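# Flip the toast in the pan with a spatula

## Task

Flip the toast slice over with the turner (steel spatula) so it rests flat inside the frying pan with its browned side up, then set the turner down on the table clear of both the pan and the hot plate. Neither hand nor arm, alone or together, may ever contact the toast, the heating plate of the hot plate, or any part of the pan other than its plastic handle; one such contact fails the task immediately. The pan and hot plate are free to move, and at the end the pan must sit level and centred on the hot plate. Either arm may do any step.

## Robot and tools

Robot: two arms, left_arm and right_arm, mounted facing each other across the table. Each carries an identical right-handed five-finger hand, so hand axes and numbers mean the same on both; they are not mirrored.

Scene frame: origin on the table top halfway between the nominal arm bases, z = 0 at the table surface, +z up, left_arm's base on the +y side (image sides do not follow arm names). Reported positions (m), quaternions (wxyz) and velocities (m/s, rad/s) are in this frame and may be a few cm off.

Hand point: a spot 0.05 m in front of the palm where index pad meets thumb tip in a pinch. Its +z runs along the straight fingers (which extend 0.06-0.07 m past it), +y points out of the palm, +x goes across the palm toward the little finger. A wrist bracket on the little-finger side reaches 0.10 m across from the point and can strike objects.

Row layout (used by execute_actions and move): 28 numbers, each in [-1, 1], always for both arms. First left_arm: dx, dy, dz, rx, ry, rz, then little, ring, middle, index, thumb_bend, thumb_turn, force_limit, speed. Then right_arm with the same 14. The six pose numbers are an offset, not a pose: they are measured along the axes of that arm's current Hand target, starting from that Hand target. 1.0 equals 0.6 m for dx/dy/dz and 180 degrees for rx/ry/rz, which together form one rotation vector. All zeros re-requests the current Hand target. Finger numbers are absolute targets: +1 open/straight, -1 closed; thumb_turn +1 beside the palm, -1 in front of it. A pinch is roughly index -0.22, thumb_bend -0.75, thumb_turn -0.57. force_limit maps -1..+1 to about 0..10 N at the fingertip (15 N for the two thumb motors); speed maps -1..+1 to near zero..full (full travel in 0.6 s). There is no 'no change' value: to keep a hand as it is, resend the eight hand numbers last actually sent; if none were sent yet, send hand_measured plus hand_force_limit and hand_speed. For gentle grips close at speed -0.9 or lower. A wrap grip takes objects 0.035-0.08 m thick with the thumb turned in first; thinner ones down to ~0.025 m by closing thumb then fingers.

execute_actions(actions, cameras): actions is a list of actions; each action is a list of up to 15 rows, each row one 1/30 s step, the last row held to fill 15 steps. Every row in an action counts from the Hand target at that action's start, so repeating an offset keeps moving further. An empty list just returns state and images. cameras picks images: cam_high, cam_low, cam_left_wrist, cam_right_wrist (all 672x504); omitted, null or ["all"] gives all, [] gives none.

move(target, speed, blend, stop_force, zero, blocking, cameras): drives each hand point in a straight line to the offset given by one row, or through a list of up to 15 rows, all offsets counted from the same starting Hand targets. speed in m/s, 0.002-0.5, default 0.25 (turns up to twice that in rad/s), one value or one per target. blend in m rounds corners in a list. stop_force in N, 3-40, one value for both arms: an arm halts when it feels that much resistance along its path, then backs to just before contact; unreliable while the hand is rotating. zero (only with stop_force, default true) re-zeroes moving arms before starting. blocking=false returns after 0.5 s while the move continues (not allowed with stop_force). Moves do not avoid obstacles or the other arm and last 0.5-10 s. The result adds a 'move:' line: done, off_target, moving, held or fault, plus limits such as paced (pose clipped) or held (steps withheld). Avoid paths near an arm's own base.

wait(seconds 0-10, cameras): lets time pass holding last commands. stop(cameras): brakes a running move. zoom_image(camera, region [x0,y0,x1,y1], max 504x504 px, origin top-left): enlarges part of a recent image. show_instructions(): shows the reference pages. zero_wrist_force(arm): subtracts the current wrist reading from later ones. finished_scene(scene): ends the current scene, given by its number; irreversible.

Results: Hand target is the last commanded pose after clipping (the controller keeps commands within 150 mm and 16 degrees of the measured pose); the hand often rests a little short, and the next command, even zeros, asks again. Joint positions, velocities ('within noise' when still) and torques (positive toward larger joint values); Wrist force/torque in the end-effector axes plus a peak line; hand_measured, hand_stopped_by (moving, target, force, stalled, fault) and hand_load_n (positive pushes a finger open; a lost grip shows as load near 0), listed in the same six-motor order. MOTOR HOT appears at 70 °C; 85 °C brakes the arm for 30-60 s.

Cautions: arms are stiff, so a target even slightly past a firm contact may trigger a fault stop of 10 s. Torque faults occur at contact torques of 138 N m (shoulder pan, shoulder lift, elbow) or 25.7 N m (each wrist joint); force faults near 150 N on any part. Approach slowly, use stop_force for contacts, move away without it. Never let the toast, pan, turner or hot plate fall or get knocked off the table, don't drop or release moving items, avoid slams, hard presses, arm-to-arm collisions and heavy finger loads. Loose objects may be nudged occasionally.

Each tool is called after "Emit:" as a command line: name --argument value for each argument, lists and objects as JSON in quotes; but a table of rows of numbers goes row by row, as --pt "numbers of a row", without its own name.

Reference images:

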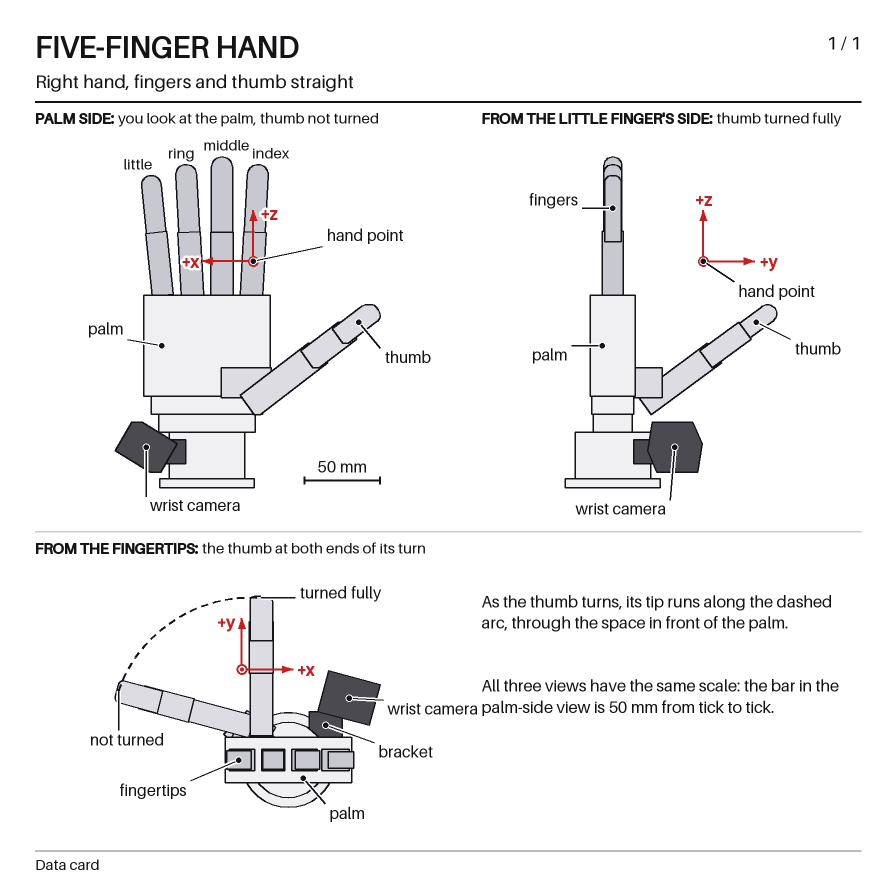

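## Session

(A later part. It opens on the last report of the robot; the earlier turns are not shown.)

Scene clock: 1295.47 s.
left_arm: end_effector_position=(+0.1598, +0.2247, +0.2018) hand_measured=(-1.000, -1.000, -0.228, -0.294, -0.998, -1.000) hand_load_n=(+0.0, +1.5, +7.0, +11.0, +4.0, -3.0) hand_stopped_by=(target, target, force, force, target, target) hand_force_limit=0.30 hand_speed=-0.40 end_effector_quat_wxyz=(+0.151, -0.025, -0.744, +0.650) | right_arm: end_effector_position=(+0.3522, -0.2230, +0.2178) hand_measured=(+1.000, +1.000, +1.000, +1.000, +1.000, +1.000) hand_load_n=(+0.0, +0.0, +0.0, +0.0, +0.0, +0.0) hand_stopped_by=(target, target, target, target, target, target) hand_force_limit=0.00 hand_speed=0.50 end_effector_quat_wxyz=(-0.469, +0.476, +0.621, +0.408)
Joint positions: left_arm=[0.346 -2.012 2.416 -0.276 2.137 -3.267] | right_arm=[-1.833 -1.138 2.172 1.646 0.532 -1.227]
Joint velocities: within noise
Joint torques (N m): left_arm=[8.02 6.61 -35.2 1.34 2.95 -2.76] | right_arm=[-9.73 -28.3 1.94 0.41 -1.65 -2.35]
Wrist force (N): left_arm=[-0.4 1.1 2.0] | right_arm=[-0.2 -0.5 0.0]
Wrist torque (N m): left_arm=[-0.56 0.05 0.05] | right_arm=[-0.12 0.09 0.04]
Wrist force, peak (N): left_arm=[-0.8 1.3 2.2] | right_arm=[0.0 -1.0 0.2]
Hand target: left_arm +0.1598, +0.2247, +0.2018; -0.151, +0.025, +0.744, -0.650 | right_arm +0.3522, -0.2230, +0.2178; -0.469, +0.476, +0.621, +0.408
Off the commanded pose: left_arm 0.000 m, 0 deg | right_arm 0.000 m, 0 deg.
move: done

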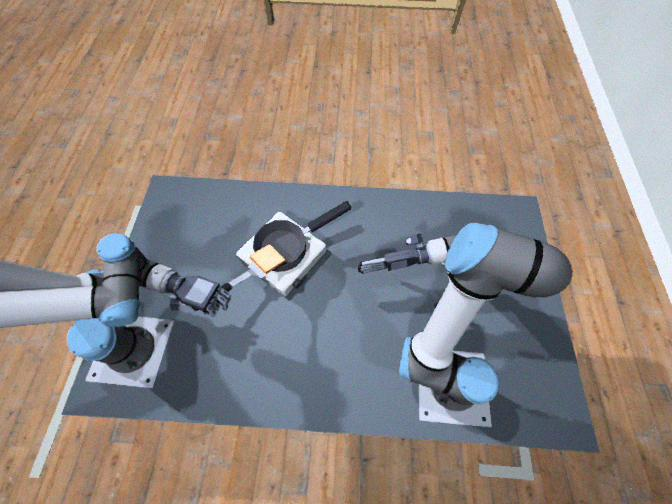

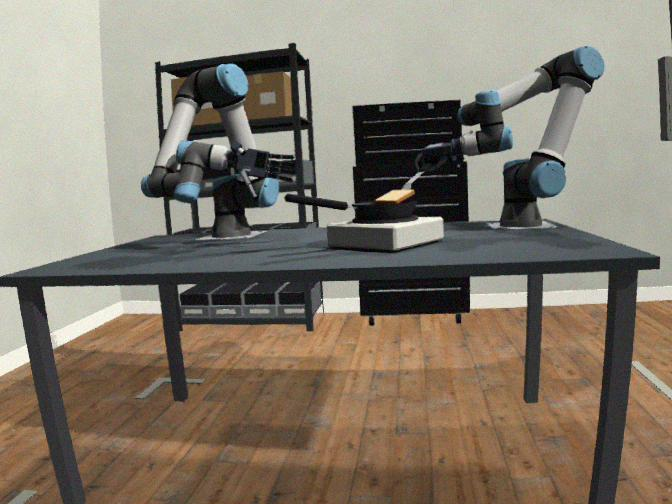

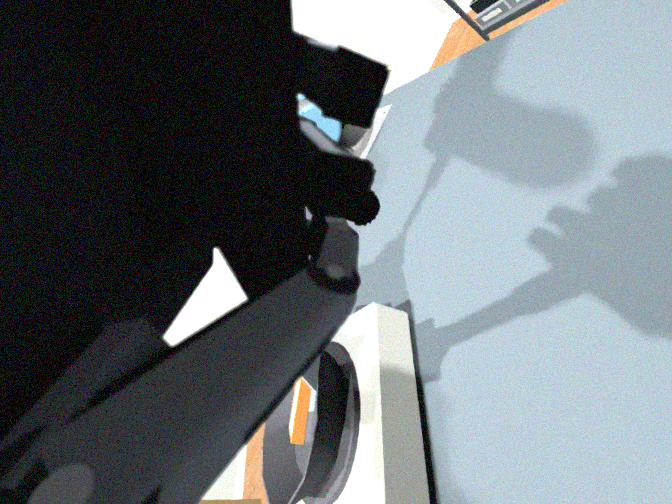

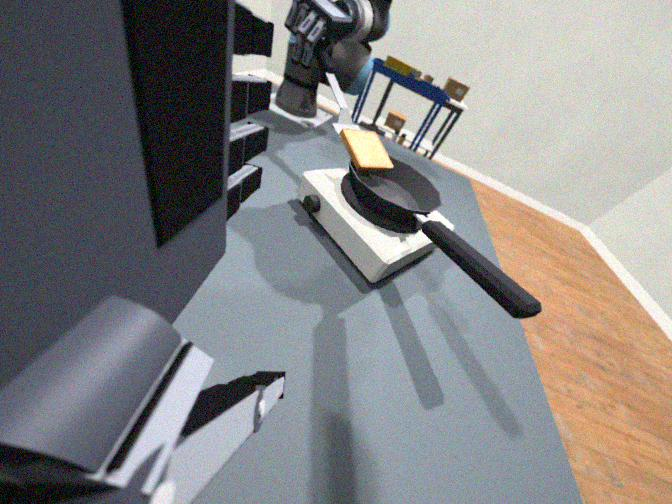

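Emit:
move --target '[-0.0068,-0.0110,0.0013,-0.00608,0.0012,-0.0213,-1,-1,-1,-1,-1,-1,0.3,-0.4,0,0,0,0,0,0,1,1,1,1,1,1,0,0.5]' --speed 0.05 --cameras '["cam_high","cam_right_wrist"]'

Emit:
zoom_image --camera "cam_high" --region '[222, 200, 322, 280]'

Emit:
zoom_image --camera "cam_right_wrist" --region '[300, 60, 480, 240]'

Scene clock: 1304.40 s.
left_arm: end_effector_position=(+0.1646, +0.2220, +0.2074) hand_measured=(-1.000, -1.000, -0.228, -0.294, -0.998, -1.000) hand_load_n=(+0.0, +0.5, +7.5, +11.0, +3.5, -2.5) hand_stopped_by=(target, target, force, force, target, target) hand_force_limit=0.30 hand_speed=-0.40 end_effector_quat_wxyz=(+0.174, -0.003, -0.750, +0.638) | right_arm: end_effector_position=(+0.3522, -0.2230, +0.2178) hand_measured=(+1.000, +1.000, +1.000, +1.000, +1.000, +1.000) hand_load_n=(+0.0, +0.0, +0.0, +0.0, +0.0, +0.0) hand_stopped_by=(target, target, target, target, target, target) hand_force_limit=0.00 hand_speed=0.50 end_effector_quat_wxyz=(-0.469, +0.476, +0.621, +0.408)
Joint positions: left_arm=[0.391 -1.969 2.365 -0.24 2.189 -3.314] | right_arm=[-1.833 -1.138 2.172 1.646 0.532 -1.227]
Joint velocities: within noise
Joint torques (N m): left_arm=[10.12 6.85 -34.78 1.26 2.74 -2.62] | right_arm=[-9.59 -28.48 1.9 0.4 -1.56 -2.35]
Wrist force (N): left_arm=[-0.4 0.7 1.9] | right_arm=[0.1 -0.7 0.1]
Wrist torque (N m): left_arm=[-0.42 0.05 0.23] | right_arm=[-0.15 0.05 0.05]
Wrist force, peak (N): left_arm=[-0.5 1.1 2.4] | right_arm=[0.1 -1.1 0.2]
Hand target: left_arm +0.1646, +0.2219, +0.2074; -0.174, +0.003, +0.750, -0.638 | right_arm +0.3522, -0.2230, +0.2178; -0.469, +0.476, +0.621, +0.408
Off the commanded pose: left_arm 0.000 m, 0 deg | right_arm 0.000 m, 0 deg.
move: done
Images, in order (width x height): cam_high 672x504, cam_right_wrist 672x504.

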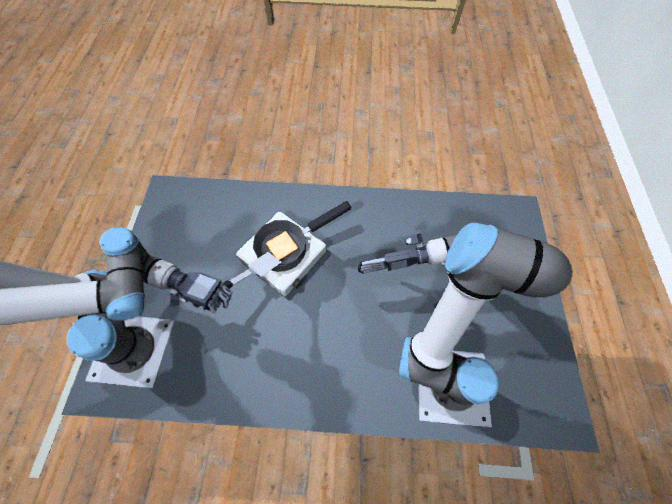

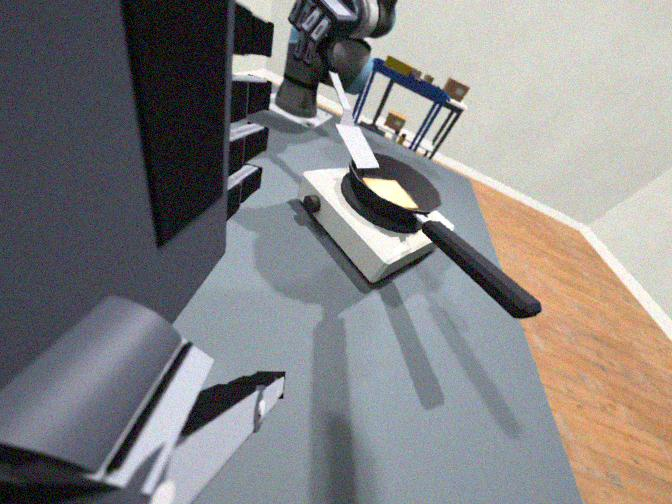

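Scaled by 5.040.

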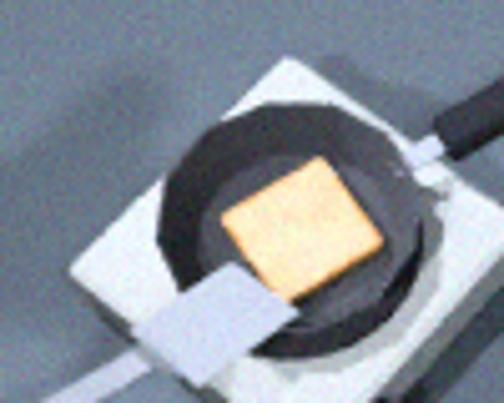

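Scaled by 2.800.

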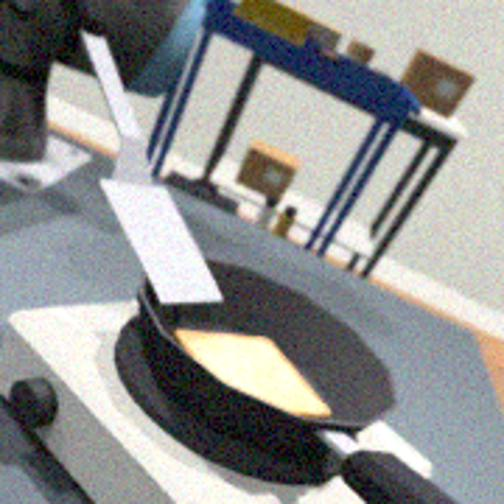

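Emit:
move --pt "-0.0489 -0.1363 0.0065 -0.0365 0.0070 -0.1280 -1 -1 -1 -1 -1 -1 0.3 -0.4 0 0 0 0 0 0 1 1 1 1 1 1 0 0.5" --pt "-0.0648 -0.0895 0.0135 -0.0365 0.0070 -0.1280 -1 -1 -1 -1 -1 -1 0.3 -0.4 0 0 0 0 0 0 1 1 1 1 1 1 0 0.5" --speed '[0.15,0.04]' --cameras '["cam_high","cam_right_wrist"]'

Emit:
zoom_image --camera "cam_high" --region '[222, 200, 322, 280]'

Emit:
zoom_image --camera "cam_right_wrist" --region '[300, 60, 480, 240]'

Scene clock: 1352.83 s.
left_arm: end_effector_position=(+0.2107, +0.1954, +0.2479) hand_measured=(-1.000, -1.000, -0.228, -0.294, -0.998, -1.000) hand_load_n=(+0.5, +0.0, +7.5, +11.0, +3.5, -3.0) hand_stopped_by=(target, target, force, force, target, target) hand_force_limit=0.30 hand_speed=-0.40 end_effector_quat_wxyz=(+0.306, +0.130, -0.769, +0.546) | right_arm: end_effector_position=(+0.3522, -0.2230, +0.2178) hand_measured=(+1.000, +1.000, +1.000, +1.000, +1.000, +1.000) hand_load_n=(+0.0, +0.0, +0.0, +0.0, +0.0, +0.0) hand_stopped_by=(target, target, target, target, target, target) hand_force_limit=0.00 hand_speed=0.50 end_effector_quat_wxyz=(-0.469, +0.476, +0.621, +0.408)
Joint positions: left_arm=[0.62 -1.669 1.994 0.027 2.464 -3.54] | right_arm=[-1.833 -1.138 2.172 1.646 0.532 -1.227]
Joint velocities: within noise
Joint torques (N m): left_arm=[9.14 -5.62 -6.37 -2.51 3.06 -2.15] | right_arm=[-8.88 -28.68 2.01 0.33 -1.55 -2.3]
Wrist force (N): left_arm=[1.1 0.2 1.6] | right_arm=[0.1 -0.8 0.2]
Wrist torque (N m): left_arm=[-0.36 -0.11 0.43] | right_arm=[-0.18 0.05 0.05]
Wrist force, peak (N): left_arm=[-0.8 0.7 2.2] | right_arm=[-0.2 -1.1 -0.1]
Hand target: left_arm +0.2106, +0.1954, +0.2478; -0.306, -0.130, +0.769, -0.546 | right_arm +0.3522, -0.2230, +0.2178; -0.469, +0.476, +0.621, +0.408
Off the commanded pose: left_arm 0.000 m, 0 deg | right_arm 0.000 m, 0 deg.
move: done
Images, in order (width x height): cam_high 672x504, cam_right_wrist 672x504.

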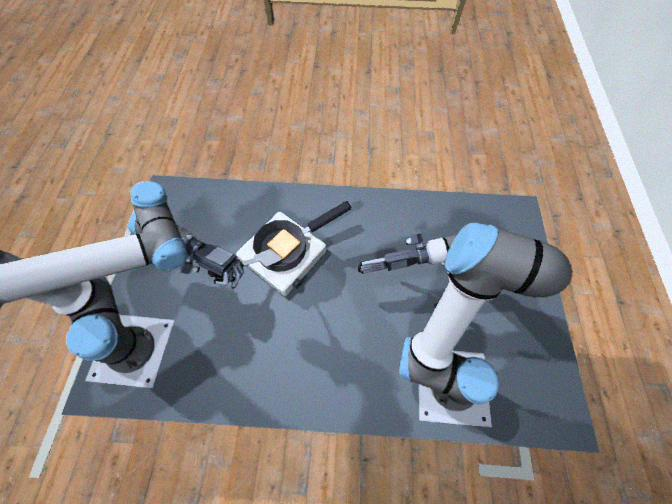

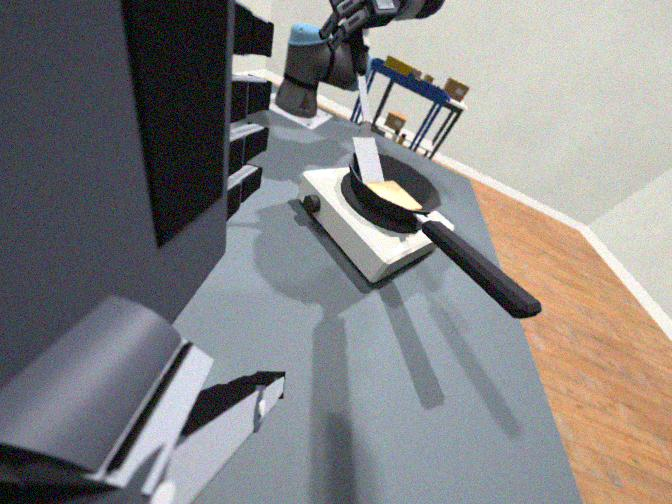

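Scaled by 5.040.

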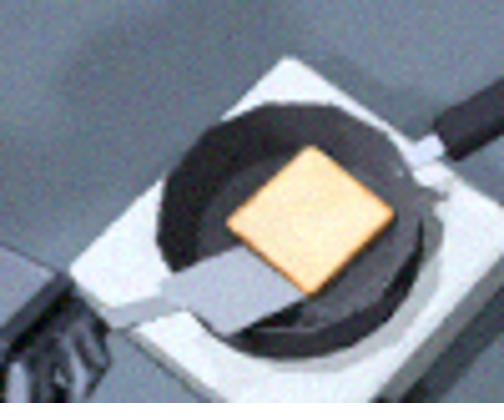

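Scaled by 2.800.

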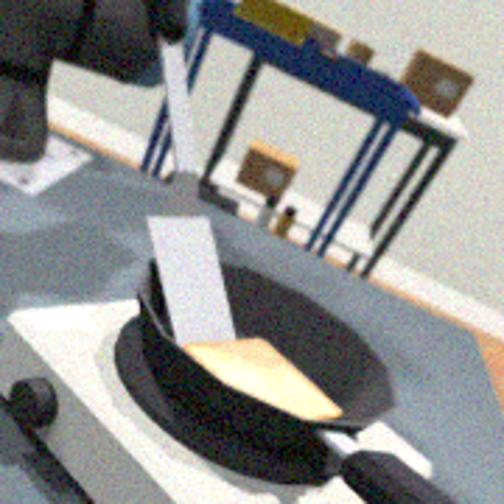

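Emit:
move --target '[-0.0433,-0.0378,0.0102,0,0,0,-1,-1,-1,-1,-1,-1,0.3,-0.4,0,0,0,0,0,0,1,1,1,1,1,1,0,0.5]' --speed 0.04 --stop_force 8 --cameras '["cam_high","cam_right_wrist"]'

Emit:
zoom_image --camera "cam_high" --region '[222, 200, 322, 280]'

Emit:
zoom_image --camera "cam_right_wrist" --region '[300, 60, 480, 240]'

Scene clock: 1364.60 s.
left_arm: end_effector_position=(+0.2410, +0.1779, +0.2478) hand_measured=(-1.000, -1.000, -0.228, -0.294, -0.998, -1.000) hand_load_n=(+0.0, +0.5, +7.0, +11.0, +3.5, -2.5) hand_stopped_by=(target, target, force, force, target, target) hand_force_limit=0.30 hand_speed=-0.40 end_effector_quat_wxyz=(+0.306, +0.130, -0.769, +0.546) | right_arm: end_effector_position=(+0.3522, -0.2230, +0.2178) hand_measured=(+1.000, +1.000, +1.000, +1.000, +1.000, +1.000) hand_load_n=(+0.5, +0.0, +0.0, -0.5, +0.0, +0.0) hand_stopped_by=(target, target, target, target, target, target) hand_force_limit=0.00 hand_speed=0.50 end_effector_quat_wxyz=(-0.469, +0.476, +0.621, +0.408)
Joint positions: left_arm=[0.667 -1.573 1.905 0.042 2.509 -3.513] | right_arm=[-1.833 -1.138 2.172 1.646 0.532 -1.227]
Joint velocities: within noise
Joint torques (N m): left_arm=[10.29 -8.41 -32.04 2.17 3.08 2.59] | right_arm=[-9.35 -29.22 1.71 0.36 -1.54 -2.32]
Wrist force (N): left_arm=[1.4 0.2 1.5] | right_arm=[0.0 -0.8 0.0]
Wrist torque (N m): left_arm=[-0.34 -0.13 0.40] | right_arm=[-0.16 0.07 0.05]
Wrist force, peak (N): left_arm=[1.6 0.1 1.9] | right_arm=[0.1 -1.0 -0.2]
Hand target: left_arm +0.2410, +0.1779, +0.2478; -0.306, -0.130, +0.769, -0.546 | right_arm +0.3522, -0.2230, +0.2178; -0.469, +0.476, +0.621, +0.408
Off the commanded pose: left_arm 0.000 m, 0 deg | right_arm 0.000 m, 0 deg.
move: done
Images, in order (width x height): cam_high 672x504, cam_right_wrist 672x504.

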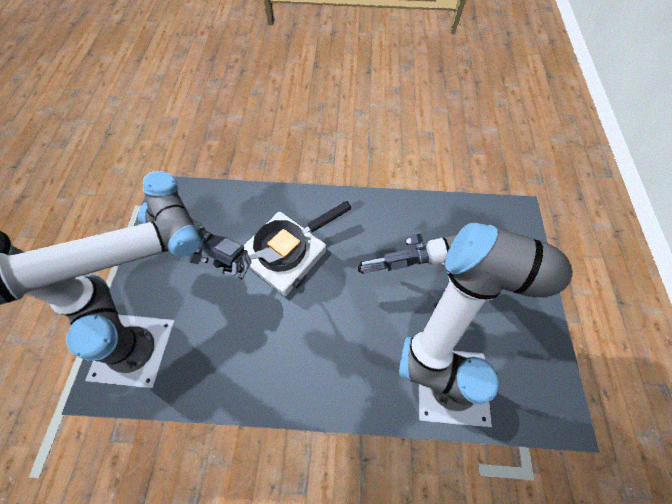

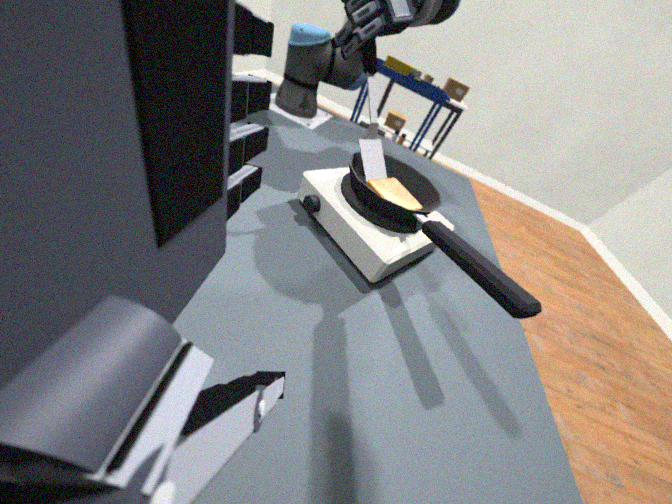

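Scaled by 5.040.

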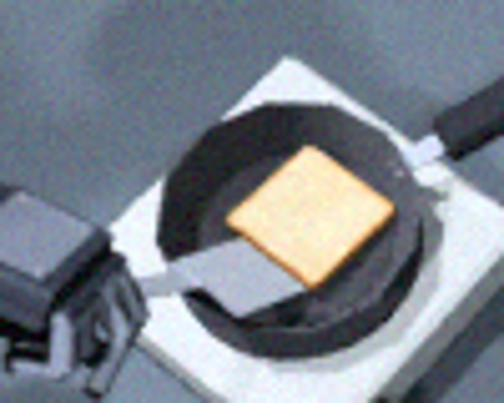

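Scaled by 2.800.

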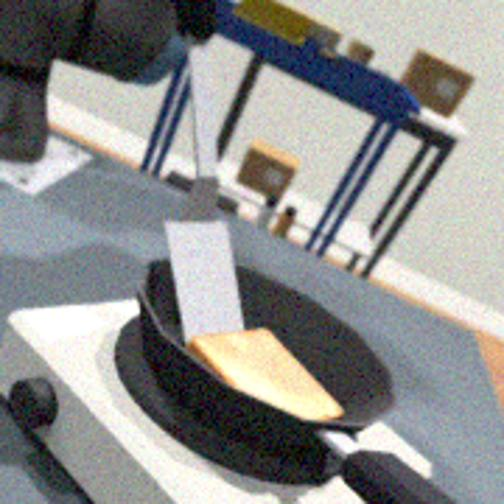

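Emit:
move --target '[-0.0371,-0.0324,0.0087,0,0,0,-1,-1,-1,-1,-1,-1,0.3,-0.4,0,0,0,0,0,0,1,1,1,1,1,1,0,0.5]' --speed 0.04 --stop_force 10 --cameras '["cam_high","cam_right_wrist"]'

Emit:
zoom_image --camera "cam_high" --region '[222, 200, 322, 280]'

Emit:
zoom_image --camera "cam_right_wrist" --region '[300, 60, 480, 240]'

Scene clock: 1371.57 s.
left_arm: end_effector_position=(+0.2670, +0.1629, +0.2479) hand_measured=(-1.000, -1.000, -0.228, -0.294, -0.998, -1.000) hand_load_n=(+0.0, +0.5, +7.5, +11.0, +3.0, -2.5) hand_stopped_by=(target, target, force, force, target, target) hand_force_limit=0.30 hand_speed=-0.40 end_effector_quat_wxyz=(+0.306, +0.130, -0.769, +0.546) | right_arm: end_effector_position=(+0.3522, -0.2230, +0.2178) hand_measured=(+1.000, +1.000, +1.000, +1.000, +1.000, +1.000) hand_load_n=(+0.0, +0.0, +0.0, +0.0, +0.0, +0.0) hand_stopped_by=(target, target, target, target, target, target) hand_force_limit=0.00 hand_speed=0.50 end_effector_quat_wxyz=(-0.469, +0.476, +0.621, +0.408)
Joint positions: left_arm=[0.701 -1.494 1.825 0.061 2.54 -3.491] | right_arm=[-1.833 -1.138 2.172 1.646 0.532 -1.227]
Joint velocities: within noise
Joint torques (N m): left_arm=[10.83 -12.2 -33.55 2.42 3.28 2.46] | right_arm=[-9.32 -29.99 1.64 0.44 -1.56 -2.3]
Wrist force (N): left_arm=[0.8 0.2 1.4] | right_arm=[0.0 -1.0 -0.1]
Wrist torque (N m): left_arm=[-0.37 -0.05 0.39] | right_arm=[-0.18 0.08 0.04]
Wrist force, peak (N): left_arm=[1.4 0.2 2.0] | right_arm=[-0.1 -1.0 0.2]
Hand target: left_arm +0.2670, +0.1629, +0.2479; -0.306, -0.130, +0.769, -0.546 | right_arm +0.3522, -0.2230, +0.2178; -0.469, +0.476, +0.621, +0.408
Off the commanded pose: left_arm 0.000 m, 0 deg | right_arm 0.000 m, 0 deg.
move: done
Images, in order (width x height): cam_high 672x504, cam_right_wrist 672x504.

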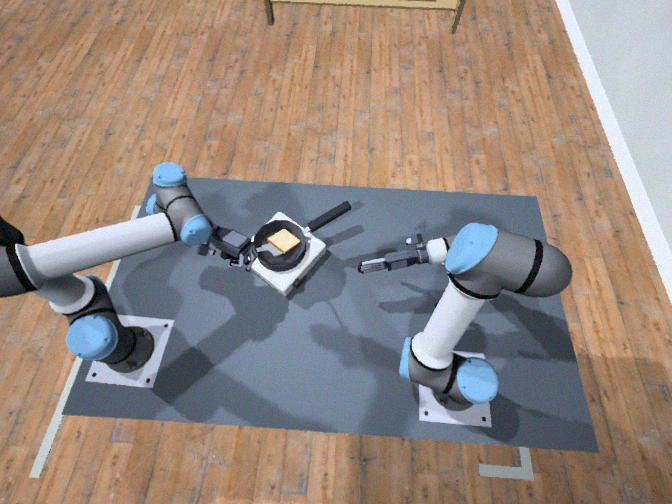

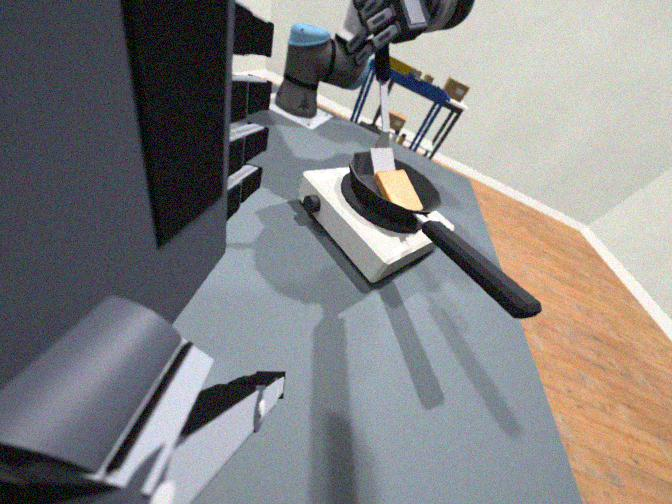

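Scaled by 5.040.

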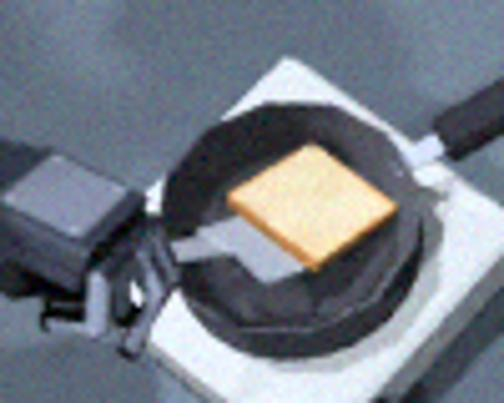

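Scaled by 2.800.

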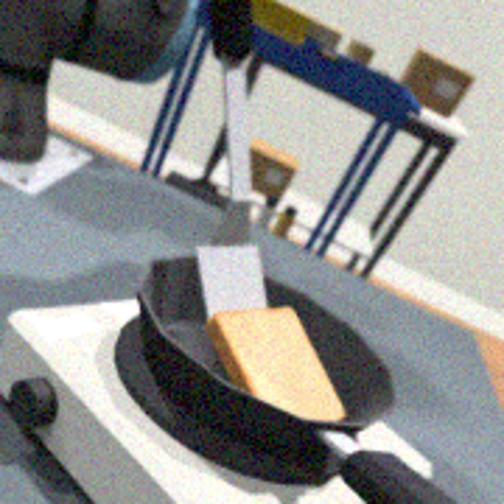

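Emit:
move --target '[-0.0043,0.1535,0.0098,0.0425,-0.0083,0.1495,-1,-1,-1,-1,-1,-1,0.3,-0.4,0,0,0,0,0,0,1,1,1,1,1,1,0,0.5]' --speed 0.06 --cameras '["cam_high","cam_right_wrist"]'

Emit:
zoom_image --camera "cam_high" --region '[222, 200, 322, 280]'

Emit:
zoom_image --camera "cam_right_wrist" --region '[300, 60, 480, 240]'

Scene clock: 1409.37 s.
left_arm: end_effector_position=(+0.2179, +0.1912, +0.1750) hand_measured=(-1.000, -1.000, -0.228, -0.294, -0.998, -1.000) hand_load_n=(+0.0, +0.5, +7.5, +11.0, +3.5, -2.5) hand_stopped_by=(target, target, force, force, target, target) hand_force_limit=0.30 hand_speed=-0.40 end_effector_quat_wxyz=(+0.151, -0.025, -0.744, +0.650) | right_arm: end_effector_position=(+0.3522, -0.2230, +0.2178) hand_measured=(+1.000, +1.000, +1.000, +1.000, +1.000, +1.000) hand_load_n=(+0.0, +0.0, +0.0, +0.0, +0.0, +0.0) hand_stopped_by=(target, target, target, target, target, target) hand_force_limit=0.00 hand_speed=0.50 end_effector_quat_wxyz=(-0.469, +0.476, +0.621, +0.408)
Joint positions: left_arm=[0.541 -1.725 2.312 -0.436 2.33 -3.232] | right_arm=[-1.833 -1.138 2.172 1.646 0.532 -1.227]
Joint velocities: within noise
Joint torques (N m): left_arm=[-9.78 -19.03 -7.55 -3.91 -2.56 2.76] | right_arm=[-9.13 -30.29 1.92 0.34 -1.52 -2.21]
Wrist force (N): left_arm=[-0.4 1.1 1.7] | right_arm=[-0.1 -0.9 0.0]
Wrist torque (N m): left_arm=[-0.52 0.08 0.03] | right_arm=[-0.18 0.09 0.03]
Wrist force, peak (N): left_arm=[-0.5 1.1 2.5] | right_arm=[-0.3 -1.0 0.1]
Hand target: left_arm +0.2179, +0.1912, +0.1750; -0.151, +0.025, +0.744, -0.650 | right_arm +0.3522, -0.2230, +0.2178; -0.469, +0.476, +0.621, +0.408
Off the commanded pose: left_arm 0.000 m, 0 deg | right_arm 0.000 m, 0 deg.
move: done
Images, in order (width x height): cam_high 672x504, cam_right_wrist 672x504.

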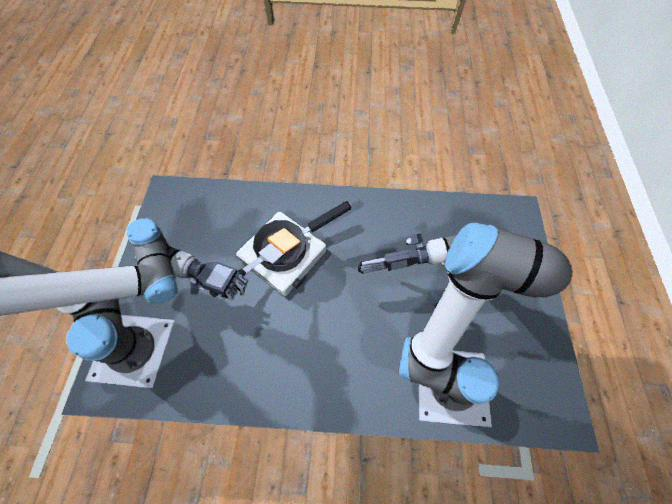

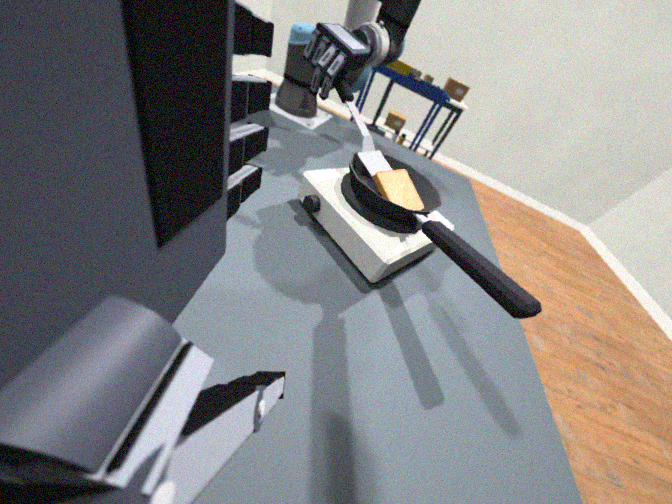

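Scaled by 5.040.

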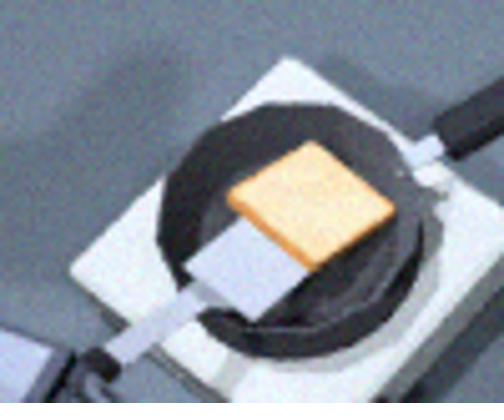

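Scaled by 2.800.

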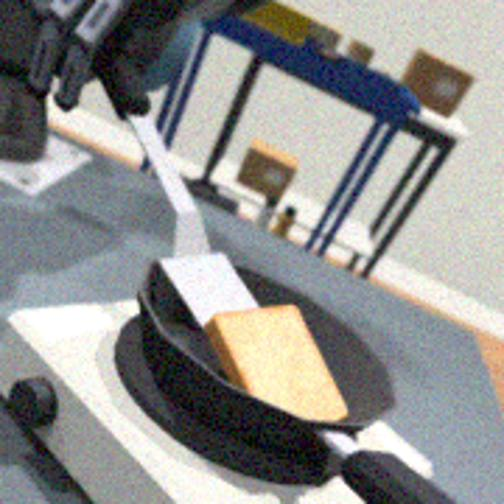

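Emit:
move --pt "0.0180 -0.0087 -0.0057 0 0 0 -1 -1 -1 -1 -1 -1 0.3 -0.4 0 0 0 0 0 0 1 1 1 1 1 1 0 0.5" --pt "0.0090 -0.0452 -0.0050 -0.0030 0.0006 -0.0107 -1 -1 -1 -1 -1 -1 0.3 -0.4 0 0 0 0 0 0 1 1 1 1 1 1 0 0.5" --speed 0.03

Emit:
zoom_image --camera "cam_high" --region '[222, 200, 322, 280]'

Emit:
zoom_image --camera "cam_right_wrist" --region '[300, 60, 480, 240]'

Emit:
zoom_image --camera "cam_low" --region '[320, 140, 480, 260]'

Scene clock: 1431.77 s.
left_arm: end_effector_position=(+0.2178, +0.1912, +0.2027) hand_measured=(-1.000, -1.000, -0.228, -0.294, -0.998, -1.000) hand_load_n=(+0.0, +1.0, +7.5, +11.0, +3.5, -2.5) hand_stopped_by=(target, target, force, force, target, target) hand_force_limit=0.30 hand_speed=-0.40 end_effector_quat_wxyz=(+0.163, -0.014, -0.747, +0.644) | right_arm: end_effector_position=(+0.3522, -0.2230, +0.2178) hand_measured=(+1.000, +1.000, +1.000, +1.000, +1.000, +1.000) hand_load_n=(+0.0, -0.5, +0.0, +0.0, +0.0, +0.0) hand_stopped_by=(target, target, target, target, target, target) hand_force_limit=0.00 hand_speed=0.50 end_effector_quat_wxyz=(-0.469, +0.476, +0.621, +0.408)
Joint positions: left_arm=[0.547 -1.76 2.249 -0.325 2.339 -3.255] | right_arm=[-1.833 -1.138 2.172 1.646 0.532 -1.227]
Joint velocities: within noise
Joint torques (N m): left_arm=[10.26 -2.04 -33.87 1.33 3.09 -2.5] | right_arm=[-9.54 -30.57 2.12 0.31 -1.36 -2.18]
Wrist force (N): left_arm=[-0.3 1.3 1.8] | right_arm=[-0.1 -1.0 -0.1]
Wrist torque (N m): left_arm=[-0.48 0.07 0.06] | right_arm=[-0.19 0.09 0.03]
Wrist force, peak (N): left_arm=[-0.2 1.1 2.1] | right_arm=[-0.1 -1.0 -0.1]
Hand target: left_arm +0.2178, +0.1912, +0.2028; -0.163, +0.014, +0.747, -0.644 | right_arm +0.3522, -0.2230, +0.2178; -0.469, +0.476, +0.621, +0.408
Off the commanded pose: left_arm 0.000 m, 0 deg | right_arm 0.000 m, 0 deg.
move: done

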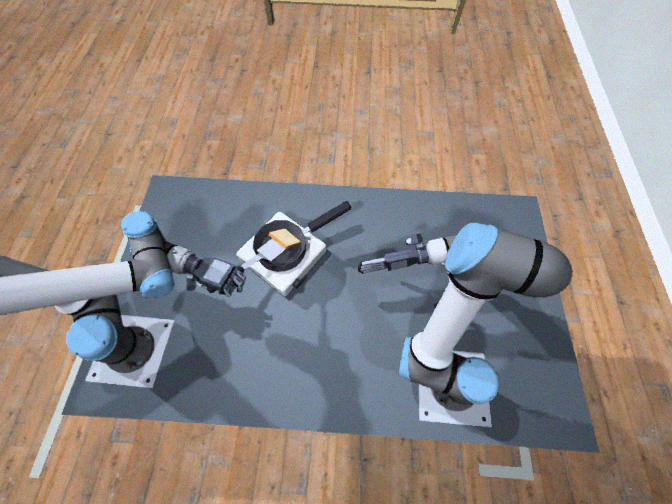

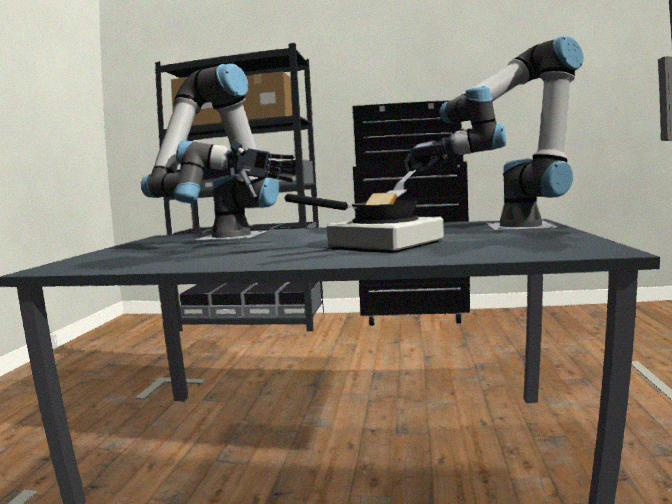

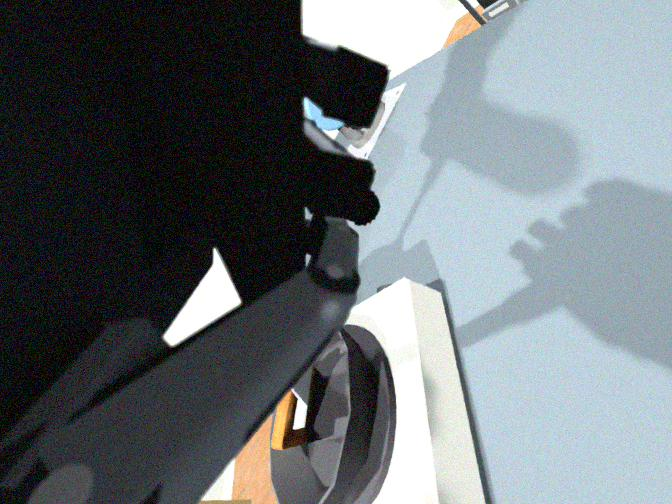

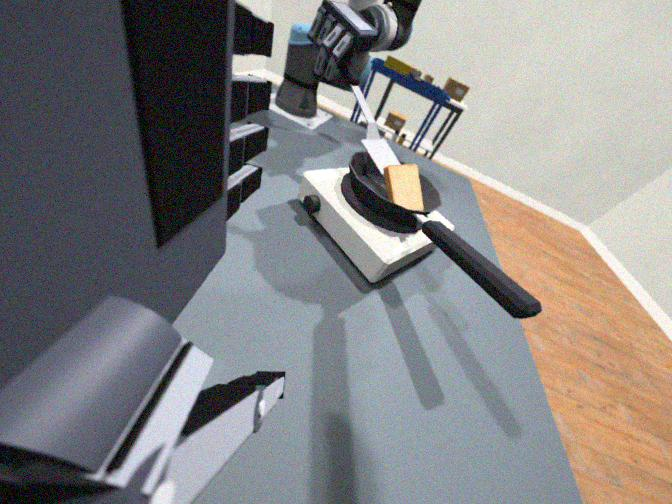

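Scaled by 5.040.

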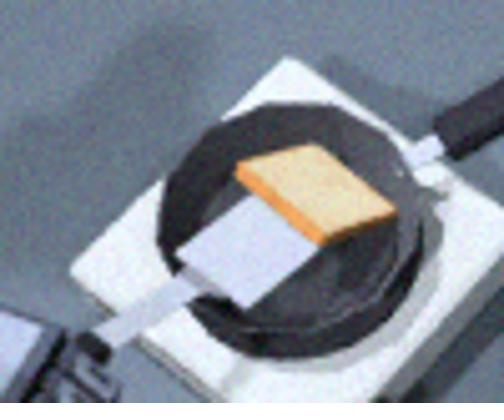

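Scaled by 2.800.

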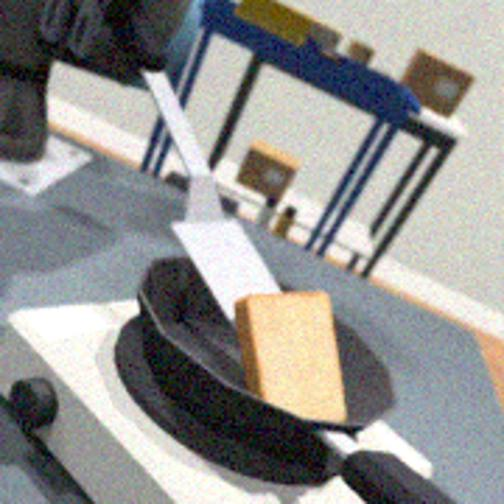

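Scaled by 3.150.

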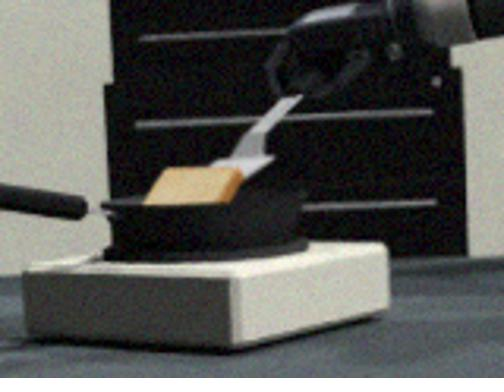

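Emit:
move --target '[-0.0260,-0.0580,0.0042,-0.0091,0.0018,-0.0320,-1,-1,-1,-1,-1,-1,0.3,-0.4,0,0,0,0,0,0,1,1,1,1,1,1,0,0.5]' --speed 0.03 --cameras '["cam_high","cam_low","cam_right_wrist"]'

Emit:
zoom_image --camera "cam_high" --region '[222, 200, 322, 280]'

Emit:
zoom_image --camera "cam_right_wrist" --region '[300, 60, 480, 240]'

Emit:
zoom_image --camera "cam_low" --region '[320, 140, 480, 260]'

Scene clock: 1444.83 s.
left_arm: end_effector_position=(+0.2385, +0.1793, +0.2326) hand_measured=(-1.000, -1.000, -0.228, -0.294, -0.998, -1.000) hand_load_n=(+0.0, +1.0, +7.5, +11.0, +3.5, -2.5) hand_stopped_by=(target, target, force, force, target, target) hand_force_limit=0.30 hand_speed=-0.40 end_effector_quat_wxyz=(+0.197, +0.019, -0.756, +0.624) | right_arm: end_effector_position=(+0.3522, -0.2230, +0.2178) hand_measured=(+1.000, +1.000, +1.000, +1.000, +1.000, +1.000) hand_load_n=(+0.0, +0.0, +0.0, +0.0, +0.0, +0.0) hand_stopped_by=(target, target, target, target, target, target) hand_force_limit=0.00 hand_speed=0.50 end_effector_quat_wxyz=(-0.469, +0.476, +0.621, +0.408)
Joint positions: left_arm=[0.609 -1.694 2.092 -0.183 2.409 -3.31] | right_arm=[-1.833 -1.138 2.172 1.646 0.532 -1.227]
Joint velocities: within noise
Joint torques (N m): left_arm=[10.53 -5.2 -33.66 1.75 3.01 -2.65] | right_arm=[-9.37 -30.89 1.44 0.42 -1.36 -2.19]
Wrist force (N): left_arm=[-0.2 1.2 2.1] | right_arm=[0.2 -0.8 -0.1]
Wrist torque (N m): left_arm=[-0.47 0.00 0.15] | right_arm=[-0.15 0.05 0.05]
Wrist force, peak (N): left_arm=[-0.3 1.2 2.3] | right_arm=[0.0 -1.0 -0.2]
Hand target: left_arm +0.2385, +0.1792, +0.2326; -0.197, -0.019, +0.756, -0.624 | right_arm +0.3522, -0.2230, +0.2178; -0.469, +0.476, +0.621, +0.408
Off the commanded pose: left_arm 0.000 m, 0 deg | right_arm 0.000 m, 0 deg.
move: done
Images, in order (width x height): cam_high 672x504, cam_low 672x504, cam_right_wrist 672x504.

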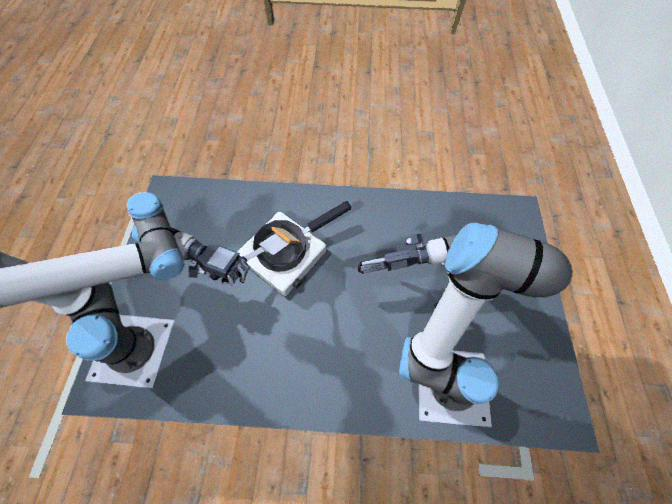

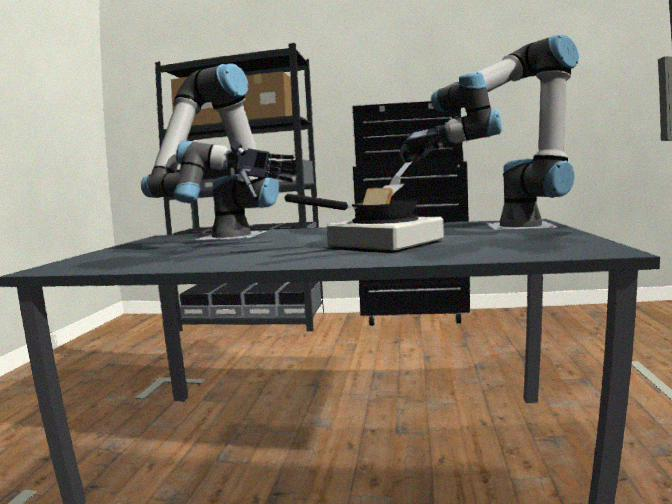

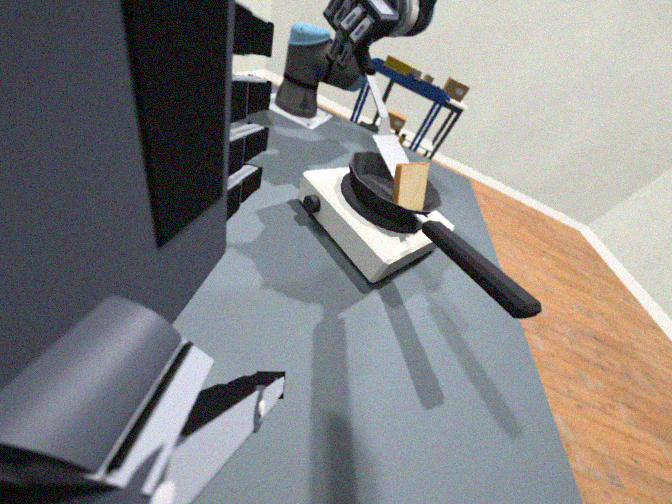

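Scaled by 5.040.

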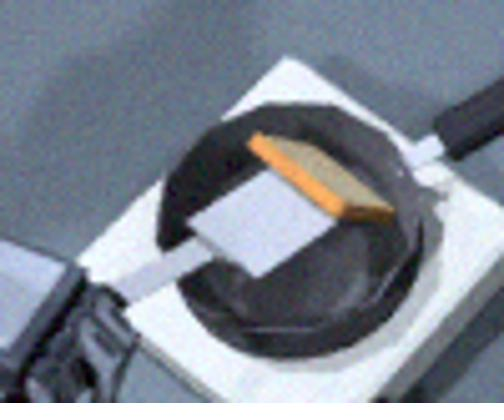

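Scaled by 2.800.

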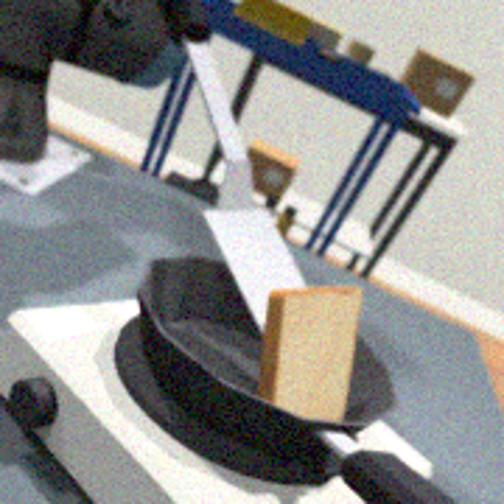

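Scaled by 3.150.

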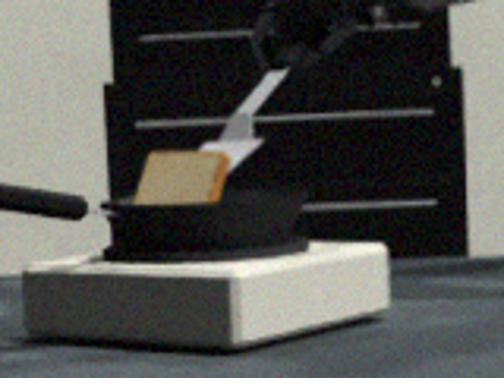

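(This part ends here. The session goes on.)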